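# Slide the held gear onto its shaft and mesh it

## Task

The left hand starts out holding a gear a little above the end of a shaft. Lower the gear onto that shaft until it is fully seated and sits perpendicular to the shaft, with its teeth engaged with the neighbouring gear. The attempt fails if the gear is forced or wedged with too much force.

## Robot and tools

Robot: two arms, left_arm (a left five-finger hand, which already holds the gear) and right_arm (a right five-finger hand). The right arm is probably not needed, so keep it still and well away from the left arm. Contact between the two arms can end the scene.

Frames: the scene frame has its origin at table height, midway between the nominal arm bases, with +z up, +x out over the table and left_arm on the +y side. Base poses: left_arm at (+0.006, +0.417, 0) m, right_arm at (-0.042, -0.476, 0) m, both turned only slightly about z. Each arm reports its hand pose, velocities and targets in its own base frame. Pose offsets also use that arm's base axes, and rotations turn about the Hand target position. The hand point sits 0.05 m in front of the palm. Its +z runs along the straight fingers and +y points out of the palm. On the left hand, +x points toward the thumb. Fixed cameras use the scene frame.

Row layout, used by execute_actions and move: one flat list of 28 numbers covering both arms, each number in [-1, 1]. Left arm first: dx, dy, dz, rx, ry, rz, then little, ring, middle, index, thumb_bend, thumb_turn, force_limit, speed. Then the same 14 for the right arm. dx to rz are offsets from the arm's Hand target as it stands when the action or move begins, not absolute poses. 1.0 equals 0.6 m for dx/dy/dz and 180 degrees for rx/ry/rz. rx/ry/rz together form one rotation vector. Sending all six zeros re-commands the current Hand target. For fingers, -1 is straight/open and +1 is curled. For thumb_turn, -1 is beside the palm and +1 is opposite the fingers. force_limit maps -1..+1 to roughly 0..10 N at the fingertip (0..15 N for the two thumb motors). speed runs from nearly zero at -1 to full at +0.48 and above. No value means no change. To keep the gear grip unchanged, repeat the eight hand numbers from the last row actually run for that hand. If none has run yet, send hand_measured (six values), then hand_force_limit and hand_speed. Changing these while holding the gear risks a drop.

execute_actions: actions = a list of actions. Each action is a list of up to 15 rows, one per 1/30 s step. A short action keeps repeating its last row. Every row counts from that action's starting Hand target. cameras: a list of names, ['all'] or []. An empty actions list returns images by default.

move: target = one 28-number row, or a list of up to 15 rows. Every row is an offset from the same starting Hand targets. The hand point travels in straight lines. Optional arguments:
- speed: in m/s, 0.002 to 3.6, default 0.25. Turning is capped at twice that value in rad/s.
- blend: corner rounding in metres for lists.
- stop_force: 3 to 120 N. The path ends when push against the motion reaches it. Not reliable while the hand rotates.
- zero: whether to re-zero the force baseline first.
- blocking: false returns early; not allowed together with stop_force.
- cameras.
The whole move is capped at 10 s. For seating the gear, move downward slowly with a small stop_force, and do not aim far beyond the expected seat. The arms are stiff, and a target even a little past firm contact can trigger a fault.

Other tools:
- wait(seconds 0..10): holds the current commands.
- stop: brakes a running move.
- zoom_image(camera, region [x0,y0,x1,y1] in pixels, at most 504 square): cameras are cam_head_left, cam_head_right and cam_high, each 672x504.
- show_instructions: shows the reference pages.
- zero_wrist_force(arm): re-zeroes that arm's wrist sensor.
- finished_scene(scene=1): ends the scene for good. The gear must stay seated and meshed without the robot.

Results: per arm, end_effector_position (m), quaternion, velocities and Hand target. The hand often stops a little short of its target; send the remaining gap as a new offset. Each hand reports hand_measured, hand_stopped_by (moving, target, force, stalled, fault) and hand_load_n. A load near 0 on closed fingers suggests the grip was lost. Wrist force and Wrist torque are given in the end-effector axes, with a third line showing the peak since the last report. Joint torques include gravity. A move result adds a move: line: done, off_target, moving, held or fault, plus limits=paced (pose clipped) or limits=held (steps withheld). Commanded orientation is clipped to 32 degrees from the measured orientation at each step.

Avoid:
- Hard pushes. About 150 N net force, or joint torque at its limit, stops an arm for 10 s. The wrist joints give out near 15 N m.
- Jamming the gear, fast touches, and dropping it.
- Letting anything leave the table.
- Hot motors. From long holds or pushing against unreachable poses: MOTOR HOT appears at 70 °C, and a brake stop happens at 85 °C.
- Bringing the arms close together.

Each tool is called after "Call:" by a JSON object that holds its "api" and its "payload", one argument or row to a line.

Reference images:

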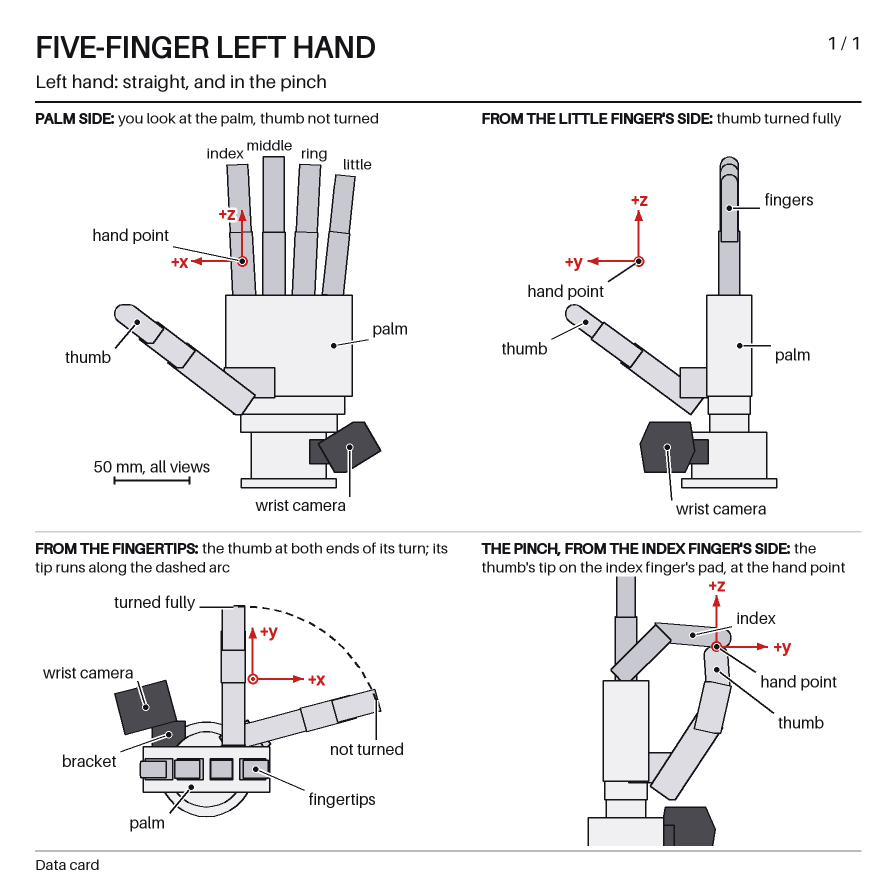

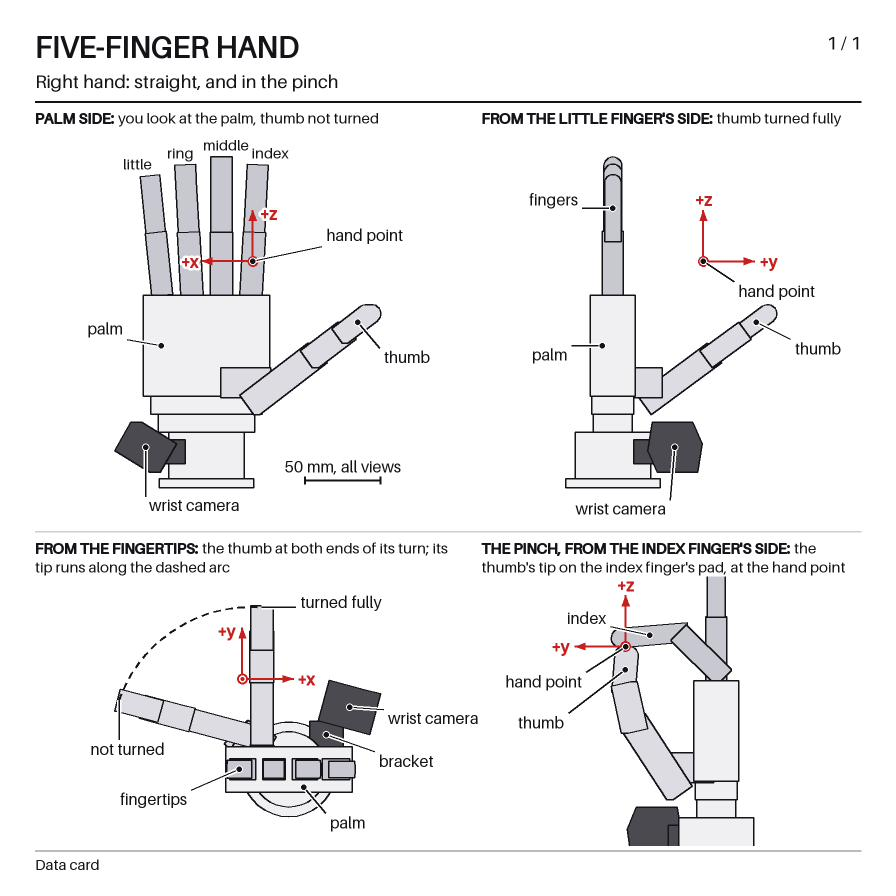

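## Session

Call:
{"api": "execute_actions", "payload": {
  "actions": [],
  "cameras": ["all"]
}}

Scene clock: 0.00 s.
left_arm: end_effector_position=(+0.3975, -0.2268, +0.1651) hand_measured=(+1.000, +1.000, -0.034, -0.032, -0.032, +0.922) hand_load_n=(+0.0, +0.0, +11.0, +10.0, +3.5, +0.0) hand_stopped_by=(target, target, force, force, target, target) hand_force_limit=1.00 hand_speed=-0.90 end_effector_quat_wxyz=(-0.572, +0.786, -0.185, +0.147) | right_arm: end_effector_position=(+0.2703, +0.1221, +0.2094) hand_measured=(-1.000, -1.000, -1.000, -1.000, -1.000, -1.000) hand_load_n=(+0.0, +0.0, +0.0, +0.0, +0.0, +0.0) hand_stopped_by=(target, target, target, target, target, target) hand_force_limit=0.00 hand_speed=-0.80 end_effector_quat_wxyz=(+0.000, +0.000, +1.000, +0.000)
Joint positions: left_arm=[2.428 -1.729 -2.028 -1.578 -3.524 -2.249] | right_arm=[-0.316 -1.723 2.042 1.252 1.571 -1.887]
Joint velocities: within noise
Joint torques (N m): no reading
Wrist force (N): no reading
Wrist torque (N m): no reading
Wrist force, peak (N): no reading
Hand target: left_arm +0.3975, -0.2268, +0.1651; -0.572, +0.786, -0.185, +0.147 | right_arm +0.2703, +0.1221, +0.2094; +0.000, +0.000, +1.000, +0.000

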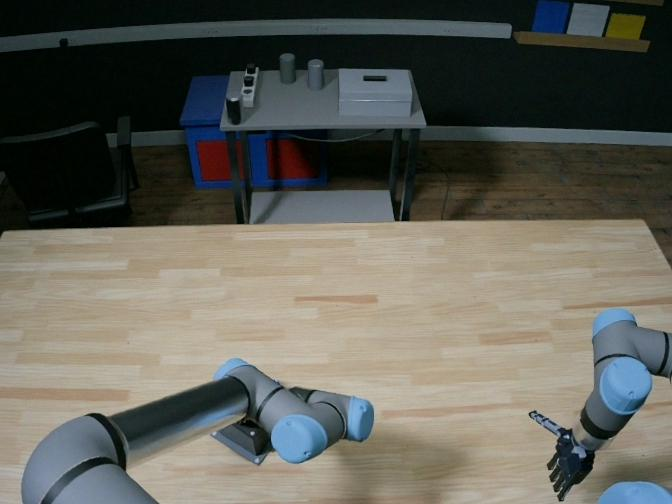

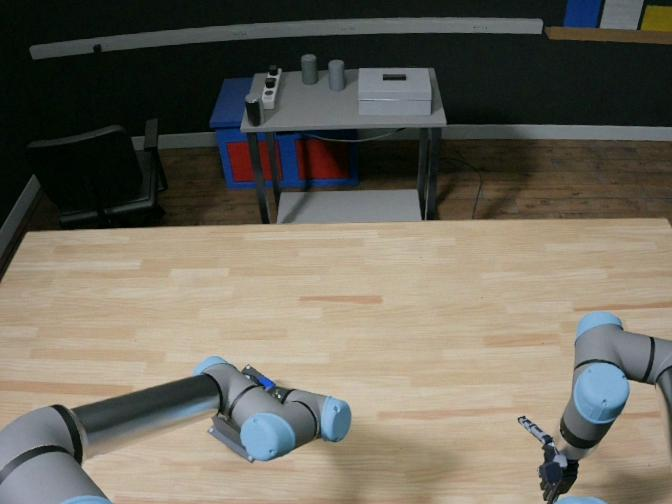

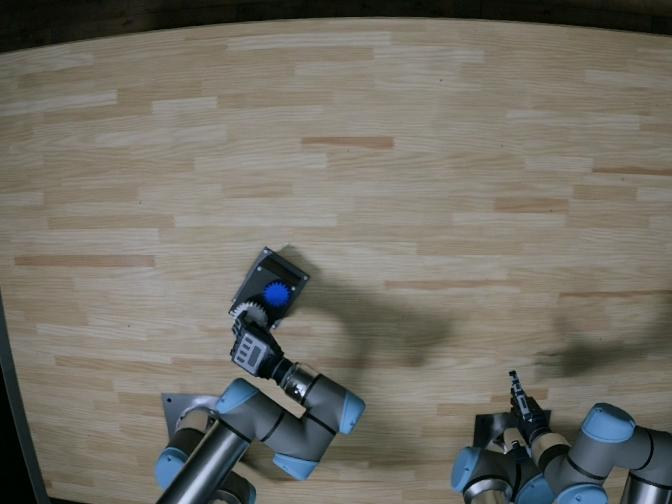

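Call:
{"api": "zoom_image", "payload": {
  "camera": "cam_high",
  "region": [200, 230, 340, 400]
}}

Call:
{"api": "zoom_image", "payload": {
  "camera": "cam_head_right",
  "region": [180, 340, 360, 475]
}}

Call:
{"api": "zoom_image", "payload": {
  "camera": "cam_head_left",
  "region": [180, 340, 380, 490]
}}

Scaled by 2.965 from the camera's 672x504 image, which has a finer 960x720 frame.

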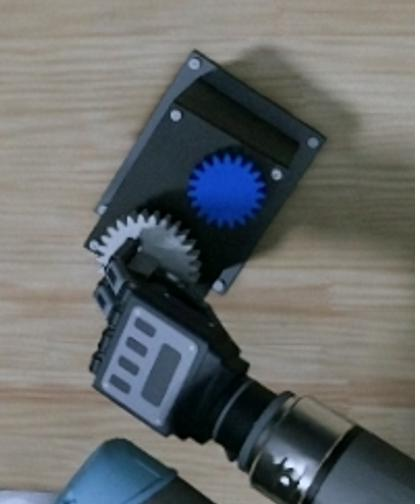

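Scaled by 2.800 from the camera's 672x504 image, which has a finer 960x720 frame.

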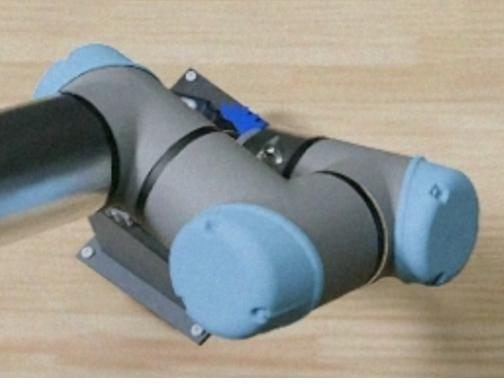

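Scaled by 2.520 from the camera's 672x504 image, which has a finer 960x720 frame.

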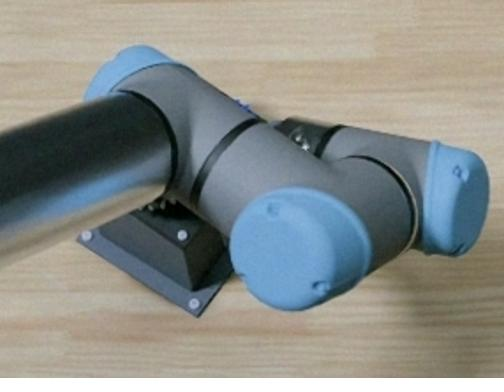

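Call:
{"api": "zoom_image", "payload": {
  "camera": "cam_high",
  "region": [220, 240, 320, 340]
}}

Call:
{"api": "zoom_image", "payload": {
  "camera": "cam_head_left",
  "region": [200, 380, 300, 470]
}}

Call:
{"api": "zoom_image", "payload": {
  "camera": "cam_head_right",
  "region": [200, 350, 310, 470]
}}

Scaled by 5.040 from the camera's 672x504 image, which has a finer 960x720 frame.

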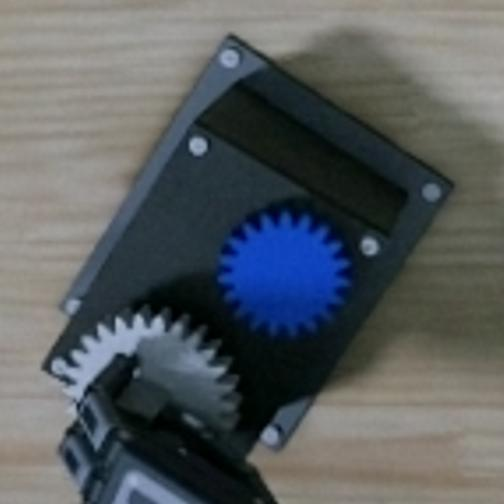

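Scaled by 5.040 from the camera's 672x504 image, which has a finer 960x720 frame.

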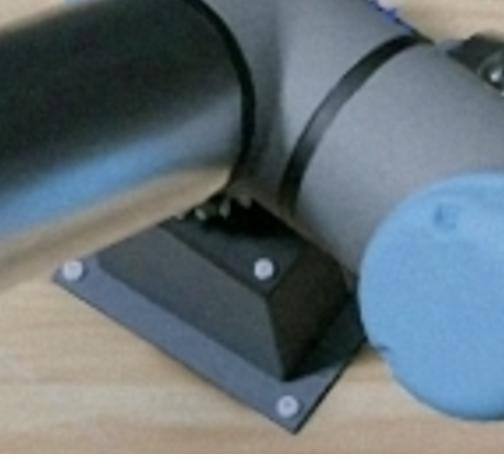

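Scaled by 4.200 from the camera's 672x504 image, which has a finer 960x720 frame.

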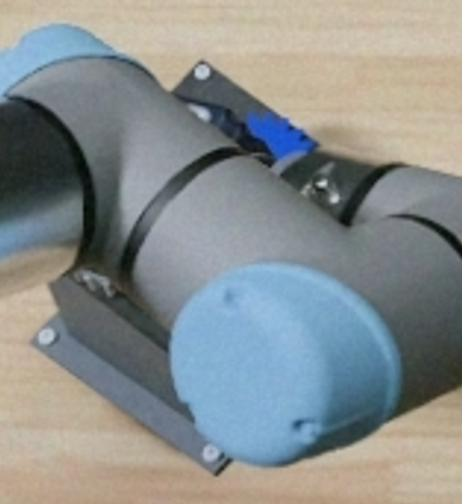

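Call:
{"api": "move", "payload": {
  "target": [
    [0.0205,0.0465,0.159,0,0,0,1.0,1.0,-0.034,-0.032,-0.032,0.922,1.0,-0.9,0,0,0,0,0,0,-1,-1,-1,-1,-1,-1,0,-0.8],
    [0.0,0.5,0.25,0,0,0,1.0,1.0,-0.034,-0.032,-0.032,0.922,1.0,-0.9,0,0,0,0,0,0,-1,-1,-1,-1,-1,-1,0,-0.8]
  ],
  "speed": [0.08, 0.25],
  "blend": [0.02, 0],
  "cameras": ["all"]
}}

Scene clock: 122.90 s.
left_arm: end_effector_position=(+0.3974, +0.0732, +0.3151) hand_measured=(+1.000, +1.000, -0.036, -0.034, -0.032, +0.922) hand_load_n=(+0.0, +0.0, +10.0, +9.0, +3.5, +0.0) hand_stopped_by=(target, target, force, target, target, target) hand_force_limit=1.00 hand_speed=-0.90 end_effector_quat_wxyz=(-0.572, +0.786, -0.185, +0.147) end_effector_velocity=(+0.001, +0.000, +0.000) end_effector_angular_velocity=(-0.001, +0.001, -0.003) | right_arm: end_effector_position=(+0.2703, +0.1221, +0.2094) hand_measured=(-1.000, -1.000, -1.000, -1.000, -1.000, -1.000) hand_load_n=(+0.0, +0.0, +0.0, +0.0, +0.0, +0.0) hand_stopped_by=(target, target, target, target, target, target) hand_force_limit=0.00 hand_speed=-0.80 end_effector_quat_wxyz=(+0.000, +0.000, +1.000, +0.000)
Joint positions: left_arm=[3.242 -1.263 -2.432 0.03 -3.792 -0.45] | right_arm=[-0.316 -1.723 2.042 1.252 1.571 -1.887]
Joint velocities: left_arm=[0.002 -0.001 0.001 0.003 -0.005 0.003] | right_arm=[within noise]
Joint torques (N m): left_arm=[8.33 -3.37 30.14 5.21 -2.05 2.43] | right_arm=[0.13 -12.59 -17.2 2.32 0.05 -0.16]
Wrist force (N): left_arm=[-0.1 0.0 -0.4] | right_arm=[-0.1 -0.1 -0.2]
Wrist torque (N m): left_arm=[0.02 0.02 0.01] | right_arm=[0.00 0.02 0.00]
Wrist force, peak (N): left_arm=[-1.9 -1.5 0.9] | right_arm=[-0.7 0.1 -0.3]
Hand target: left_arm +0.3975, +0.0732, +0.3151; -0.572, +0.786, -0.185, +0.147 | right_arm +0.2703, +0.1221, +0.2094; +0.000, +0.000, +1.000, +0.000
Off the commanded pose: left_arm 0.000 m, 0 deg | right_arm 0.000 m, 0 deg.
move: done

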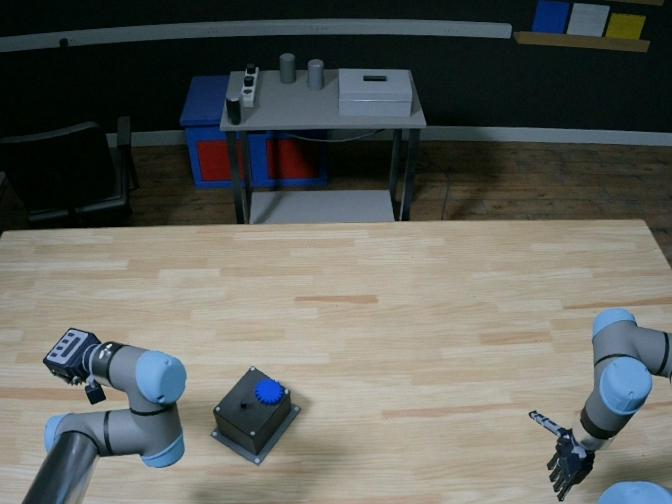

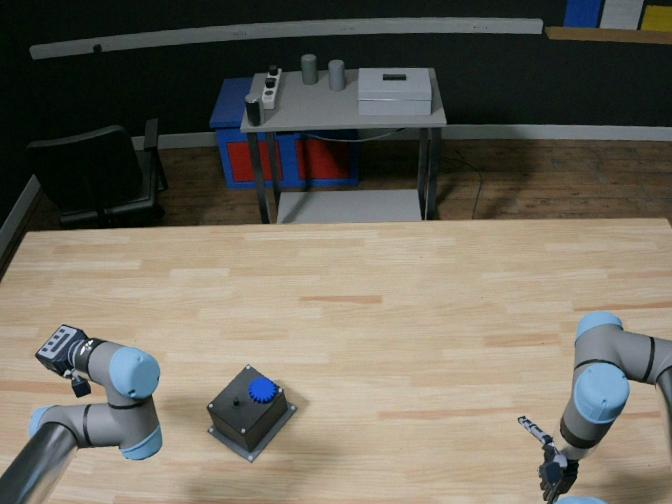

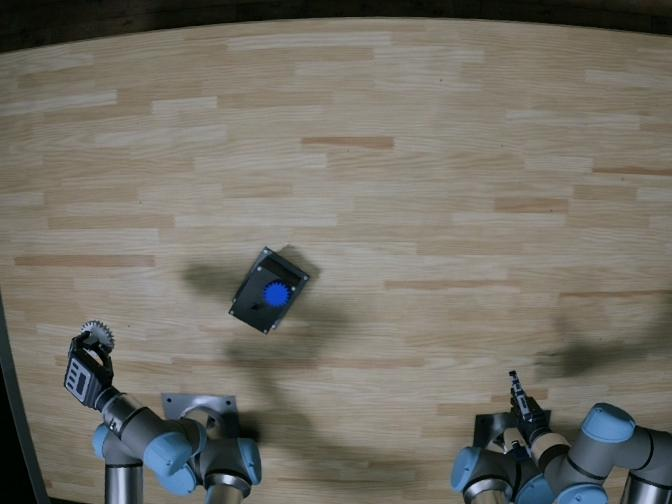

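Call:
{"api": "zoom_image", "payload": {
  "camera": "cam_high",
  "region": [225, 240, 320, 340]
}}

Call:
{"api": "zoom_image", "payload": {
  "camera": "cam_head_left",
  "region": [205, 360, 305, 470]
}}

Call:
{"api": "zoom_image", "payload": {
  "camera": "cam_head_right",
  "region": [200, 355, 305, 465]
}}

Call:
{"api": "zoom_image", "payload": {
  "camera": "cam_high",
  "region": [55, 310, 135, 410]
}}

Call:
{"api": "zoom_image", "payload": {
  "camera": "cam_head_left",
  "region": [35, 315, 115, 410]
}}

Call:
{"api": "zoom_image", "payload": {
  "camera": "cam_head_right",
  "region": [25, 315, 105, 410]
}}

Scaled by 5.040 from the camera's 672x504 image, which has a finer 960x720 frame.

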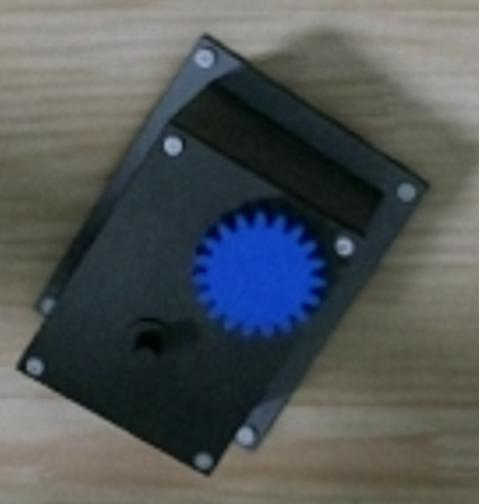

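Scaled by 4.582 from the camera's 672x504 image, which has a finer 960x720 frame.

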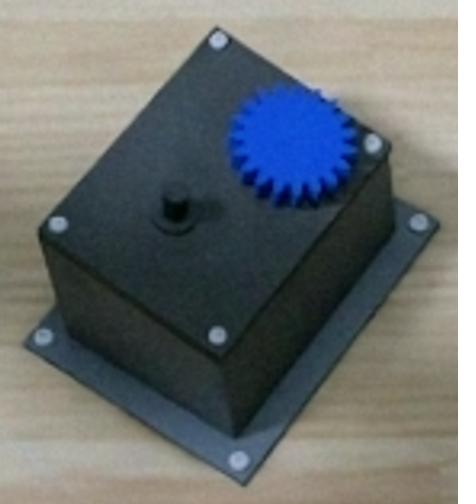

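Scaled by 4.582 from the camera's 672x504 image, which has a finer 960x720 frame.

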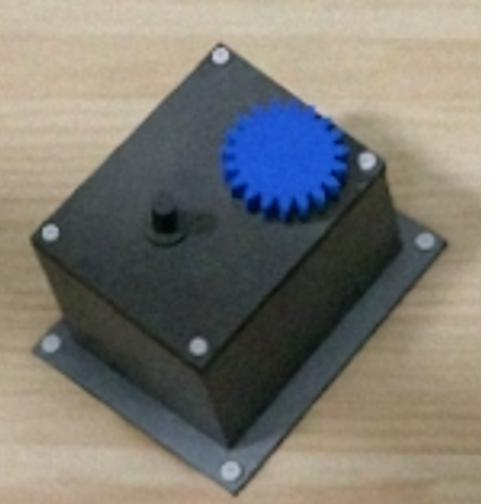

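Scaled by 5.040 from the camera's 672x504 image, which has a finer 960x720 frame.

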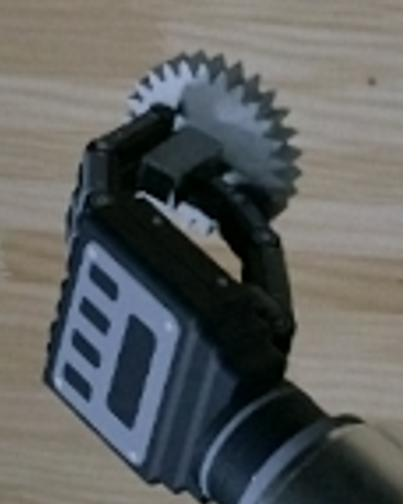

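Scaled by 5.305 from the camera's 672x504 image, which has a finer 960x720 frame.

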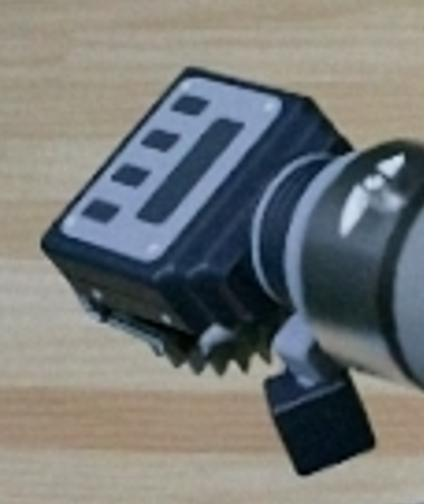

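Scaled by 5.305 from the camera's 672x504 image, which has a finer 960x720 frame.

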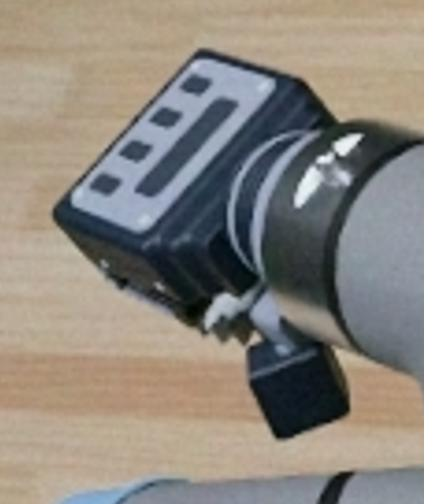

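Call:
{"api": "zoom_image", "payload": {
  "camera": "cam_high",
  "region": [75, 315, 120, 360]
}}

Call:
{"api": "zoom_image", "payload": {
  "camera": "cam_high",
  "region": [240, 285, 295, 325]
}}

Call:
{"api": "zoom_image", "payload": {
  "camera": "cam_head_left",
  "region": [225, 370, 295, 430]
}}

Scaled by 11.200 from the camera's 672x504 image, which has a finer 960x720 frame.

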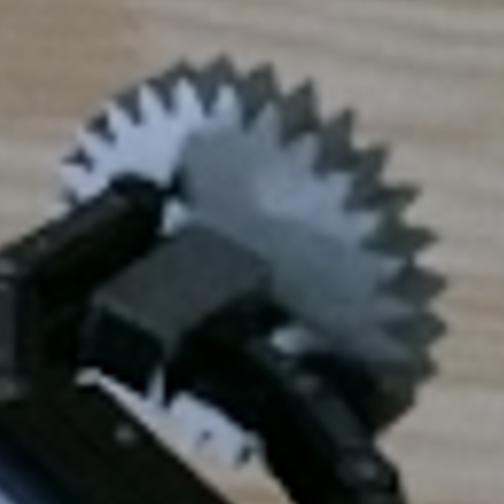

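Scaled by 9.164 from the camera's 672x504 image, which has a finer 960x720 frame.

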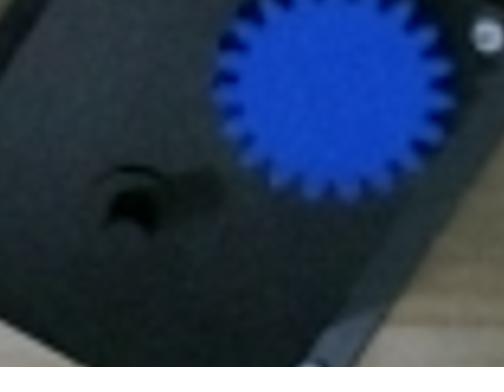

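Scaled by 7.200 from the camera's 672x504 image, which has a finer 960x720 frame.

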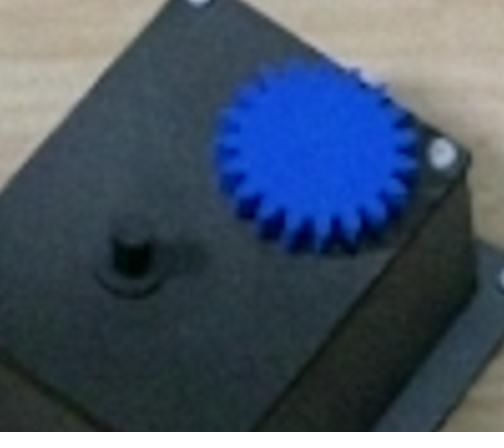

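Call:
{"api": "zoom_image", "payload": {
  "camera": "cam_high",
  "region": [495, 360, 565, 440]
}}

Call:
{"api": "zoom_image", "payload": {
  "camera": "cam_head_left",
  "region": [520, 400, 610, 504]
}}

Scaled by 6.300 from the camera's 672x504 image, which has a finer 960x720 frame.

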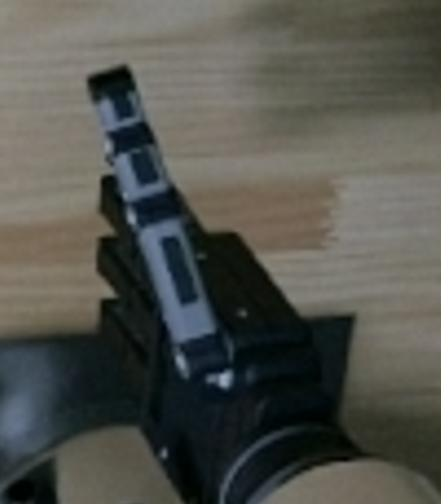

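Scaled by 4.846 from the camera's 672x504 image, which has a finer 960x720 frame.

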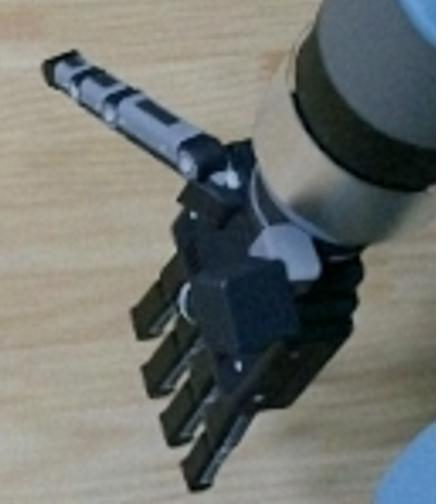

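Call:
{"api": "move", "payload": {
  "target": [
    [-0.006,-0.5163,-0.1685,0,0,0,1.0,1.0,-0.034,-0.032,-0.032,0.922,1.0,-0.9,0,0,0,0,0,0,-1,-1,-1,-1,-1,-1,0,-0.8],
    [-0.0012,-0.5033,-0.2337,0,0,0,1.0,1.0,-0.034,-0.032,-0.032,0.922,1.0,-0.9,0,0,0,0,0,0,-1,-1,-1,-1,-1,-1,0,-0.8]
  ],
  "speed": [0.25, 0.05],
  "cameras": ["all"]
}}

Call:
{"api": "zoom_image", "payload": {
  "camera": "cam_high",
  "region": [225, 275, 300, 350]
}}

Call:
{"api": "zoom_image", "payload": {
  "camera": "cam_head_right",
  "region": [200, 350, 310, 470]
}}

Scene clock: 354.30 s.
left_arm: end_effector_position=(+0.3968, -0.2287, +0.1748) hand_measured=(+1.000, +1.000, -0.036, -0.034, -0.032, +0.922) hand_load_n=(+0.0, +0.0, +10.0, +9.0, +3.5, +0.0) hand_stopped_by=(target, target, force, target, target, target) hand_force_limit=1.00 hand_speed=-0.90 end_effector_quat_wxyz=(-0.572, +0.786, -0.185, +0.147) | right_arm: end_effector_position=(+0.2703, +0.1221, +0.2094) hand_measured=(-1.000, -1.000, -1.000, -1.000, -1.000, -1.000) hand_load_n=(+0.0, +0.0, +0.0, +0.0, +0.0, +0.0) hand_stopped_by=(target, target, target, target, target, target) hand_force_limit=0.00 hand_speed=-0.80 end_effector_quat_wxyz=(+0.000, +0.000, +1.000, +0.000)
Joint positions: left_arm=[2.424 -1.717 -2.01 -1.617 -3.526 -2.258] | right_arm=[-0.316 -1.723 2.042 1.252 1.571 -1.887]
Joint torques (N m): left_arm=[-5.69 41.16 28.51 -1.16 2.16 -0.29] | right_arm=[1.02 -12.75 -16.76 2.53 -0.18 -0.28]
Wrist force (N): left_arm=[0.0 -0.1 -0.1] | right_arm=[0.2 0.3 -0.5]
Wrist torque (N m): left_arm=[-0.01 0.00 -0.01] | right_arm=[0.08 -0.01 0.02]
Wrist force, peak (N): left_arm=[0.7 1.5 -1.5] | right_arm=[-0.4 0.3 -0.6]
Hand target: left_arm +0.3968, -0.2288, +0.1749; -0.572, +0.786, -0.185, +0.147 | right_arm +0.2703, +0.1221, +0.2094; +0.000, +0.000, +1.000, +0.000
Off the commanded pose: left_arm 0.000 m, 0 deg | right_arm 0.000 m, 0 deg.
move: done

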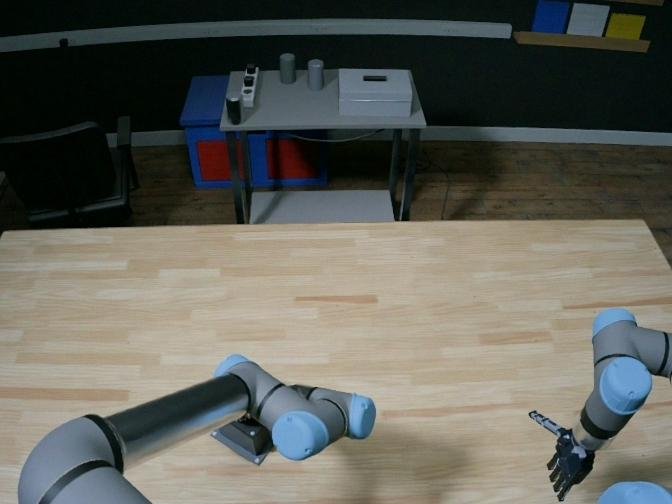

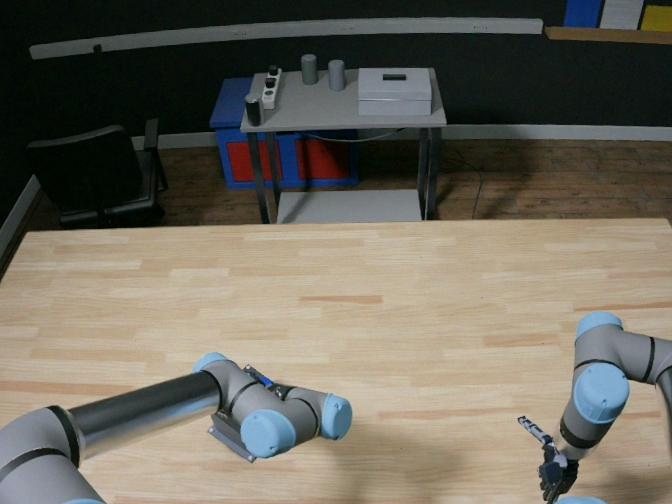

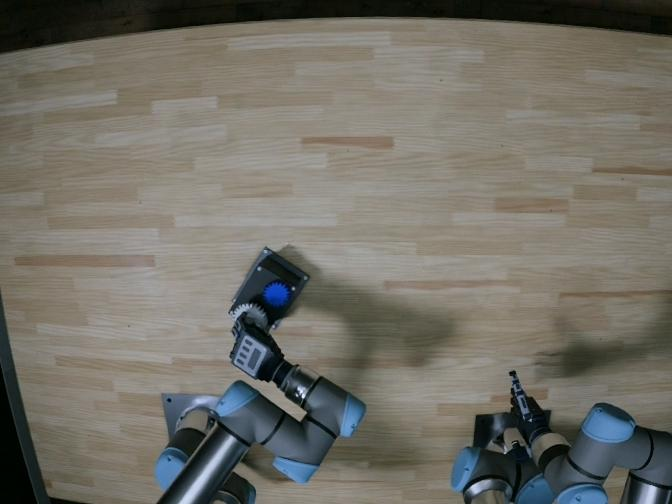

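Scaled by 6.720 from the camera's 672x504 image, which has a finer 960x720 frame.

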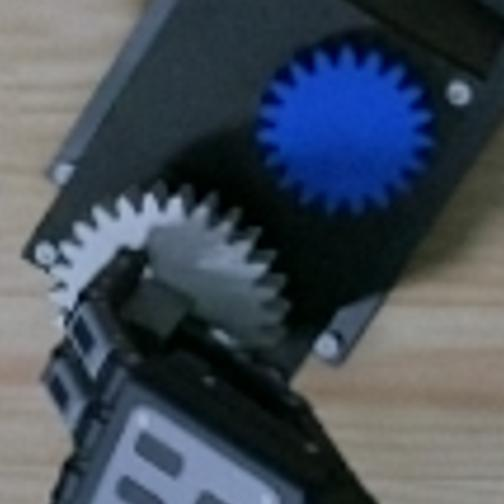

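Scaled by 4.200 from the camera's 672x504 image, which has a finer 960x720 frame.

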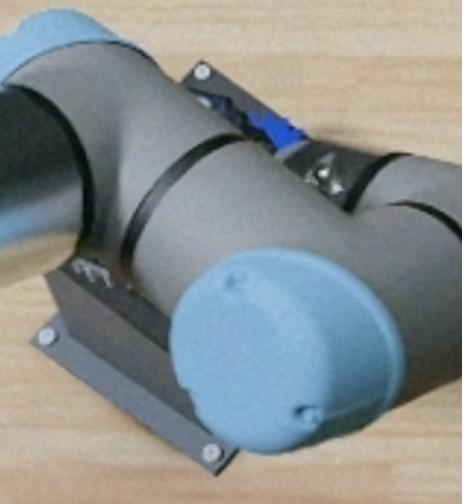

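Call:
{"api": "zoom_image", "payload": {
  "camera": "cam_high",
  "region": [228, 295, 273, 340]
}}

Call:
{"api": "zoom_image", "payload": {
  "camera": "cam_high",
  "region": [255, 272, 300, 317]
}}

Scaled by 11.200 from the camera's 672x504 image, which has a finer 960x720 frame.

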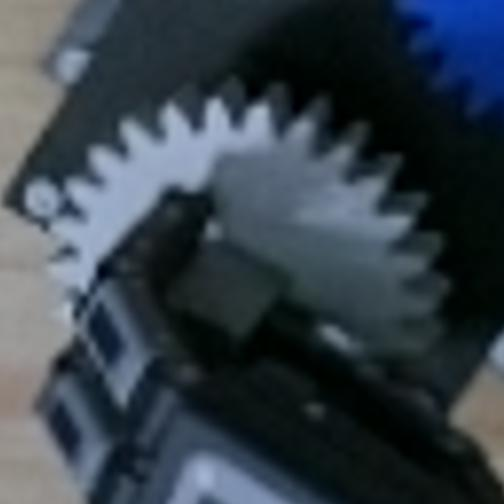

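Scaled by 11.200 from the camera's 672x504 image, which has a finer 960x720 frame.

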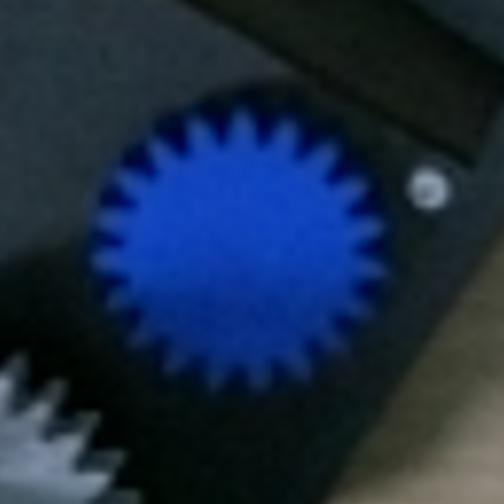

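Call:
{"api": "move", "payload": {
  "target": [
    [0,0,0.13,0,0,0,1.0,1.0,-0.034,-0.032,-0.032,0.922,1.0,-0.9,0,0,0,0,0,0,-1,-1,-1,-1,-1,-1,0,-0.8],
    [0.0887,0.131,0.2087,0.1256,-0.0094,-0.3290,1.0,1.0,-0.034,-0.032,-0.032,0.922,1.0,-0.9,0,0,0,0,0,0,-1,-1,-1,-1,-1,-1,0,-0.8],
    [0.0887,0.2145,0.2087,0.1093,-0.0030,-0.6367,1.0,1.0,-0.034,-0.032,-0.032,0.922,1.0,-0.9,0,0,0,0,0,0,-1,-1,-1,-1,-1,-1,0,-0.8],
    [0.0387,0.181,0.2087,0.0641,0.0069,-0.9431,1.0,1.0,-0.034,-0.032,-0.032,0.922,1.0,-0.9,0,0,0,0,0,0,-1,-1,-1,-1,-1,-1,0,-0.8]
  ],
  "speed": 0.3,
  "blend": [0.02,0.02,0.02,0],
  "cameras": ["all"]
}}

Scene clock: 551.60 s.
left_arm: end_effector_position=(+0.4193, -0.1937, +0.2743) hand_measured=(+1.000, +1.000, -0.036, -0.034, -0.032, +0.922) hand_load_n=(+0.0, +0.0, +10.0, +9.5, +3.5, +0.0) hand_stopped_by=(target, target, force, target, target, target) hand_force_limit=1.00 hand_speed=-0.90 end_effector_quat_wxyz=(-0.617, +0.700, -0.304, +0.193) | right_arm: end_effector_position=(+0.2703, +0.1221, +0.2094) hand_measured=(-1.000, -1.000, -1.000, -1.000, -1.000, -1.000) hand_load_n=(+0.0, +0.0, +0.0, +0.0, +0.0, +0.0) hand_stopped_by=(target, target, target, target, target, target) hand_force_limit=0.00 hand_speed=-0.80 end_effector_quat_wxyz=(+0.000, +0.000, +1.000, +0.000)
Joint positions: left_arm=[2.488 -1.595 -2.213 -0.57 -3.317 -1.125] | right_arm=[-0.316 -1.723 2.042 1.252 1.571 -1.887]
Joint torques (N m): left_arm=[-8.74 33.84 25.82 -0.85 4.61 -2.15] | right_arm=[-0.08 -13.1 -18.4 2.75 -0.13 -0.66]
Wrist force (N): left_arm=[0.2 -0.3 0.0] | right_arm=[0.1 0.1 -0.3]
Wrist torque (N m): left_arm=[-0.06 0.02 0.13] | right_arm=[0.03 0.00 0.01]
Wrist force, peak (N): left_arm=[0.4 -2.0 1.5] | right_arm=[-0.2 0.3 -0.6]
Hand target: left_arm +0.4194, -0.1938, +0.2744; -0.617, +0.700, -0.304, +0.193 (not the last commanded pose) | right_arm +0.2703, +0.1221, +0.2094; +0.000, +0.000, +1.000, +0.000
Off the commanded pose: left_arm 0.078 m, 155 deg | right_arm 0.000 m, 0 deg.
move: held (left_arm; a check stopped the path); path passed 1 of 4 targets; limits=held
pose unreachable (left arm): on one or more control steps of this call, first in action 0 (counted from 0), this arm could not follow its commanded pose, so it was not sent that pose on those steps. It may still have moved: this result reports where it is.
cause: moving toward the commanded pose would bring two parts of the arm too close to each other (joints 4 (wrist 1) to 6 (wrist 3) lie between them).

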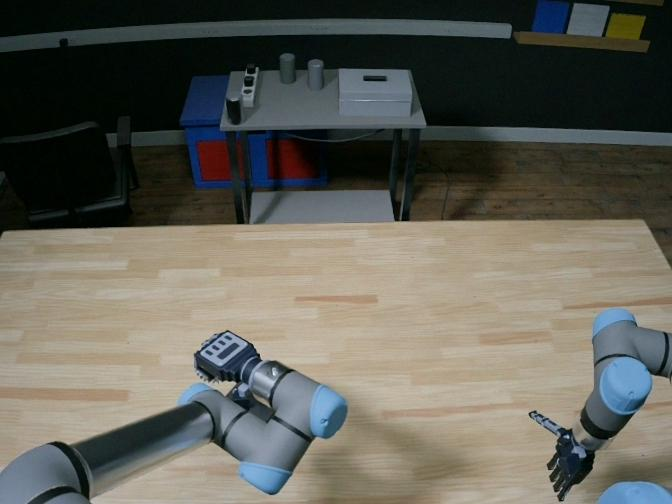

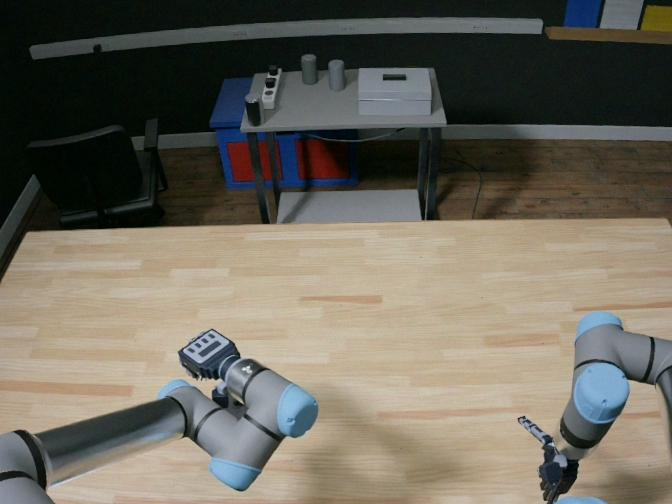

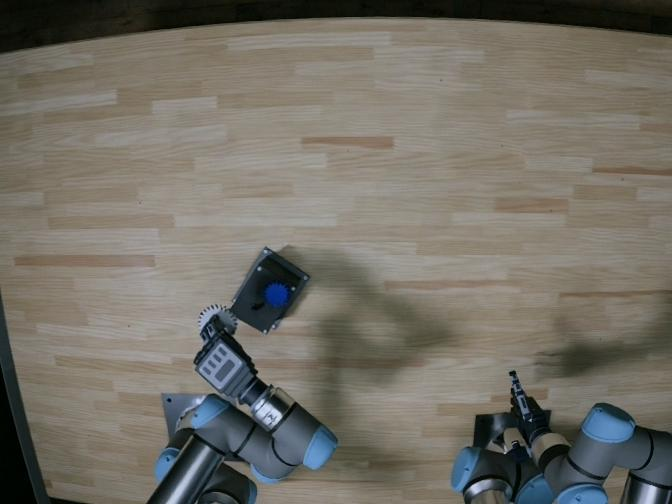

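Call:
{"api": "move", "payload": {
  "target": [
    [0,0,0.1,-0.0599,-0.0070,0.0826,1.0,1.0,-0.034,-0.032,-0.032,0.922,1.0,-0.9,0,0,0,0,0,0,-1,-1,-1,-1,-1,-1,0,-0.8],
    [0,0.03,0.1167,0.0393,-0.0669,0.4169,1.0,1.0,-0.034,-0.032,-0.032,0.922,1.0,-0.9,0,0,0,0,0,0,-1,-1,-1,-1,-1,-1,0,-0.8],
    [0,0.03,0.1167,0.0076,-0.0909,0.7487,1.0,1.0,-0.034,-0.032,-0.032,0.922,1.0,-0.9,0,0,0,0,0,0,-1,-1,-1,-1,-1,-1,0,-0.8],
    [0,0.05,0.1167,0.0430,0.0798,-0.8552,1.0,1.0,-0.034,-0.032,-0.032,0.922,1.0,-0.9,0,0,0,0,0,0,-1,-1,-1,-1,-1,-1,0,-0.8]
  ],
  "speed": 0.3,
  "blend": [0.01,0.02,0.02,0],
  "cameras": ["all"]
}}

Scene clock: 590.13 s.
left_arm: end_effector_position=(+0.4193, -0.1637, +0.3445) hand_measured=(+1.000, +1.000, -0.036, -0.034, -0.032, +0.922) hand_load_n=(+0.0, +0.5, +10.0, +9.5, +3.5, +0.0) hand_stopped_by=(target, target, force, target, target, target) hand_force_limit=1.00 hand_speed=-0.90 end_effector_quat_wxyz=(-0.046, +0.155, +0.811, -0.562) | right_arm: end_effector_position=(+0.2703, +0.1221, +0.2094) hand_measured=(-1.000, -1.000, -1.000, -1.000, -1.000, -1.000) hand_load_n=(+0.0, +0.0, +0.0, +0.0, +0.0, +0.0) hand_stopped_by=(target, target, target, target, target, target) hand_force_limit=0.00 hand_speed=-0.80 end_effector_quat_wxyz=(+0.000, +0.000, +1.000, +0.000)
Joint positions: left_arm=[3.476 -1.649 -1.518 -2.516 -5.586 -3.518] | right_arm=[-0.316 -1.723 2.042 1.252 1.571 -1.887]
Joint torques (N m): left_arm=[4.02 32.19 12.63 -0.71 -1.22 1.85] | right_arm=[-0.45 -12.77 -18.44 2.73 -0.05 -0.44]
Wrist force (N): left_arm=[-0.3 0.0 0.0] | right_arm=[0.0 0.2 -0.4]
Wrist torque (N m): left_arm=[0.02 0.06 0.09] | right_arm=[0.06 0.01 0.00]
Wrist force, peak (N): left_arm=[-0.4 -1.1 -0.3] | right_arm=[-0.1 0.6 -0.6]
Hand target: left_arm +0.4194, -0.1638, +0.3445; -0.046, +0.155, +0.811, -0.562 | right_arm +0.2703, +0.1221, +0.2094; +0.000, +0.000, +1.000, +0.000
Off the commanded pose: left_arm 0.000 m, 0 deg | right_arm 0.000 m, 0 deg.
move: done

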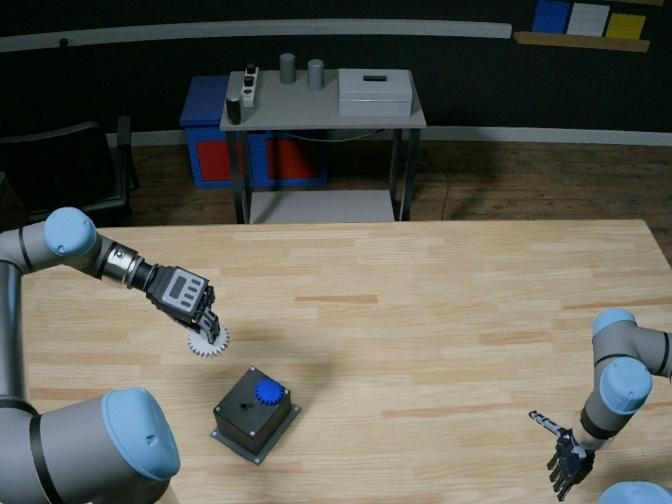

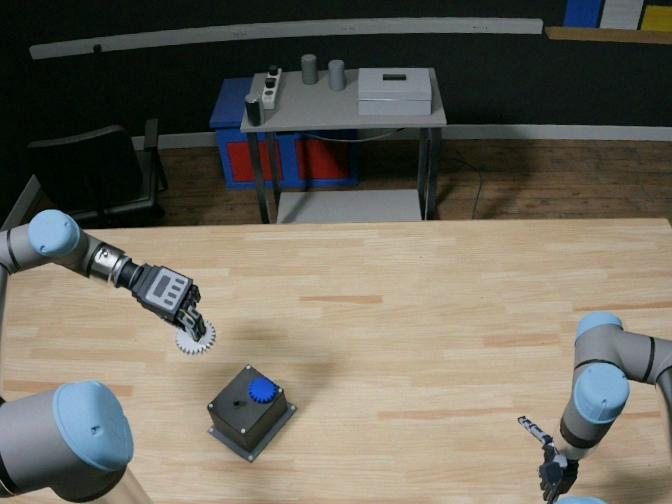

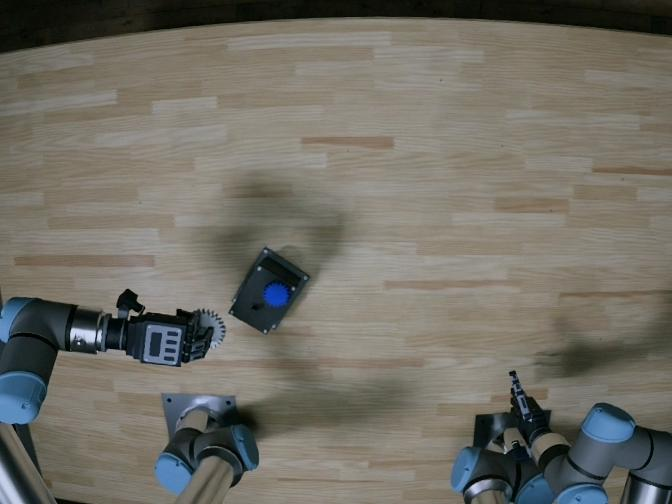

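Call:
{"api": "zoom_image", "payload": {
  "camera": "cam_head_left",
  "region": [140, 255, 240, 365]
}}

Call:
{"api": "zoom_image", "payload": {
  "camera": "cam_head_right",
  "region": [125, 255, 225, 365]
}}

Call:
{"api": "zoom_image", "payload": {
  "camera": "cam_high",
  "region": [170, 290, 240, 370]
}}

Call:
{"api": "zoom_image", "payload": {
  "camera": "cam_high",
  "region": [235, 280, 275, 325]
}}

Call:
{"api": "zoom_image", "payload": {
  "camera": "cam_head_left",
  "region": [225, 375, 285, 425]
}}

Call:
{"api": "zoom_image", "payload": {
  "camera": "cam_head_right",
  "region": [215, 370, 285, 430]
}}

Scaled by 4.582 from the camera's 672x504 image, which has a finer 960x720 frame.

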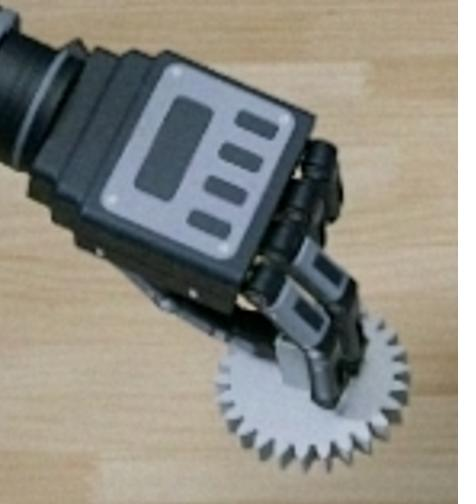

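Scaled by 4.582 from the camera's 672x504 image, which has a finer 960x720 frame.

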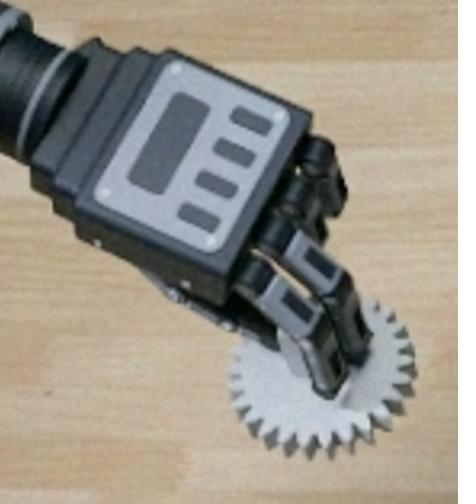

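Scaled by 6.300 from the camera's 672x504 image, which has a finer 960x720 frame.

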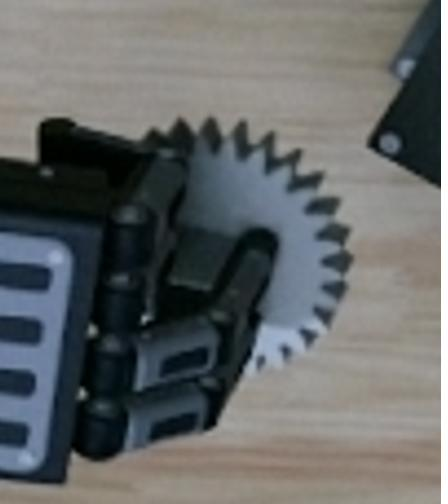

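Scaled by 11.200 from the camera's 672x504 image, which has a finer 960x720 frame.

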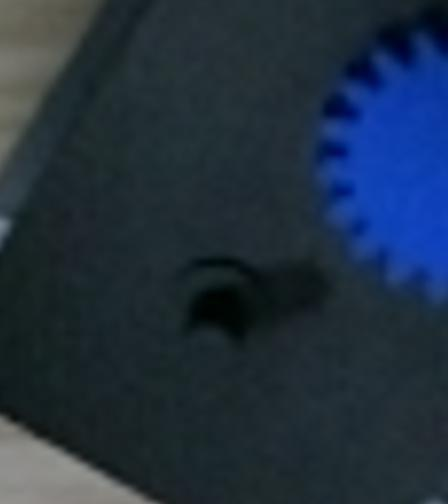

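Scaled by 8.400 from the camera's 672x504 image, which has a finer 960x720 frame.

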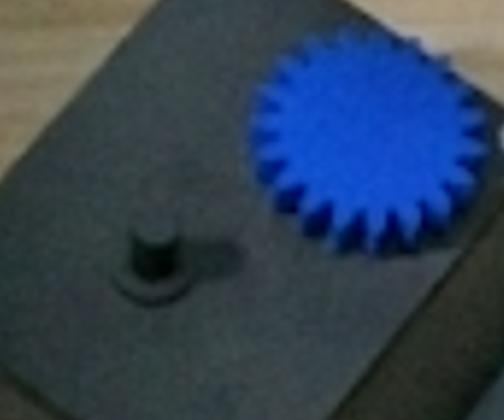

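Scaled by 7.200 from the camera's 672x504 image, which has a finer 960x720 frame.

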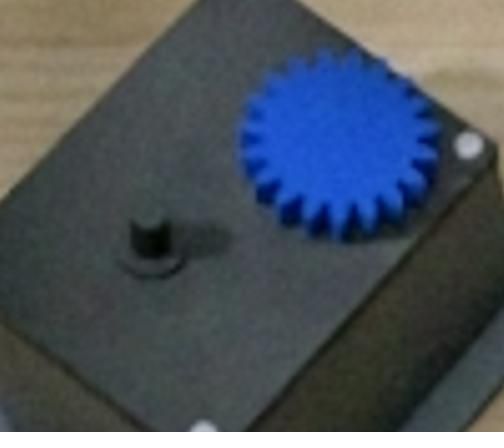

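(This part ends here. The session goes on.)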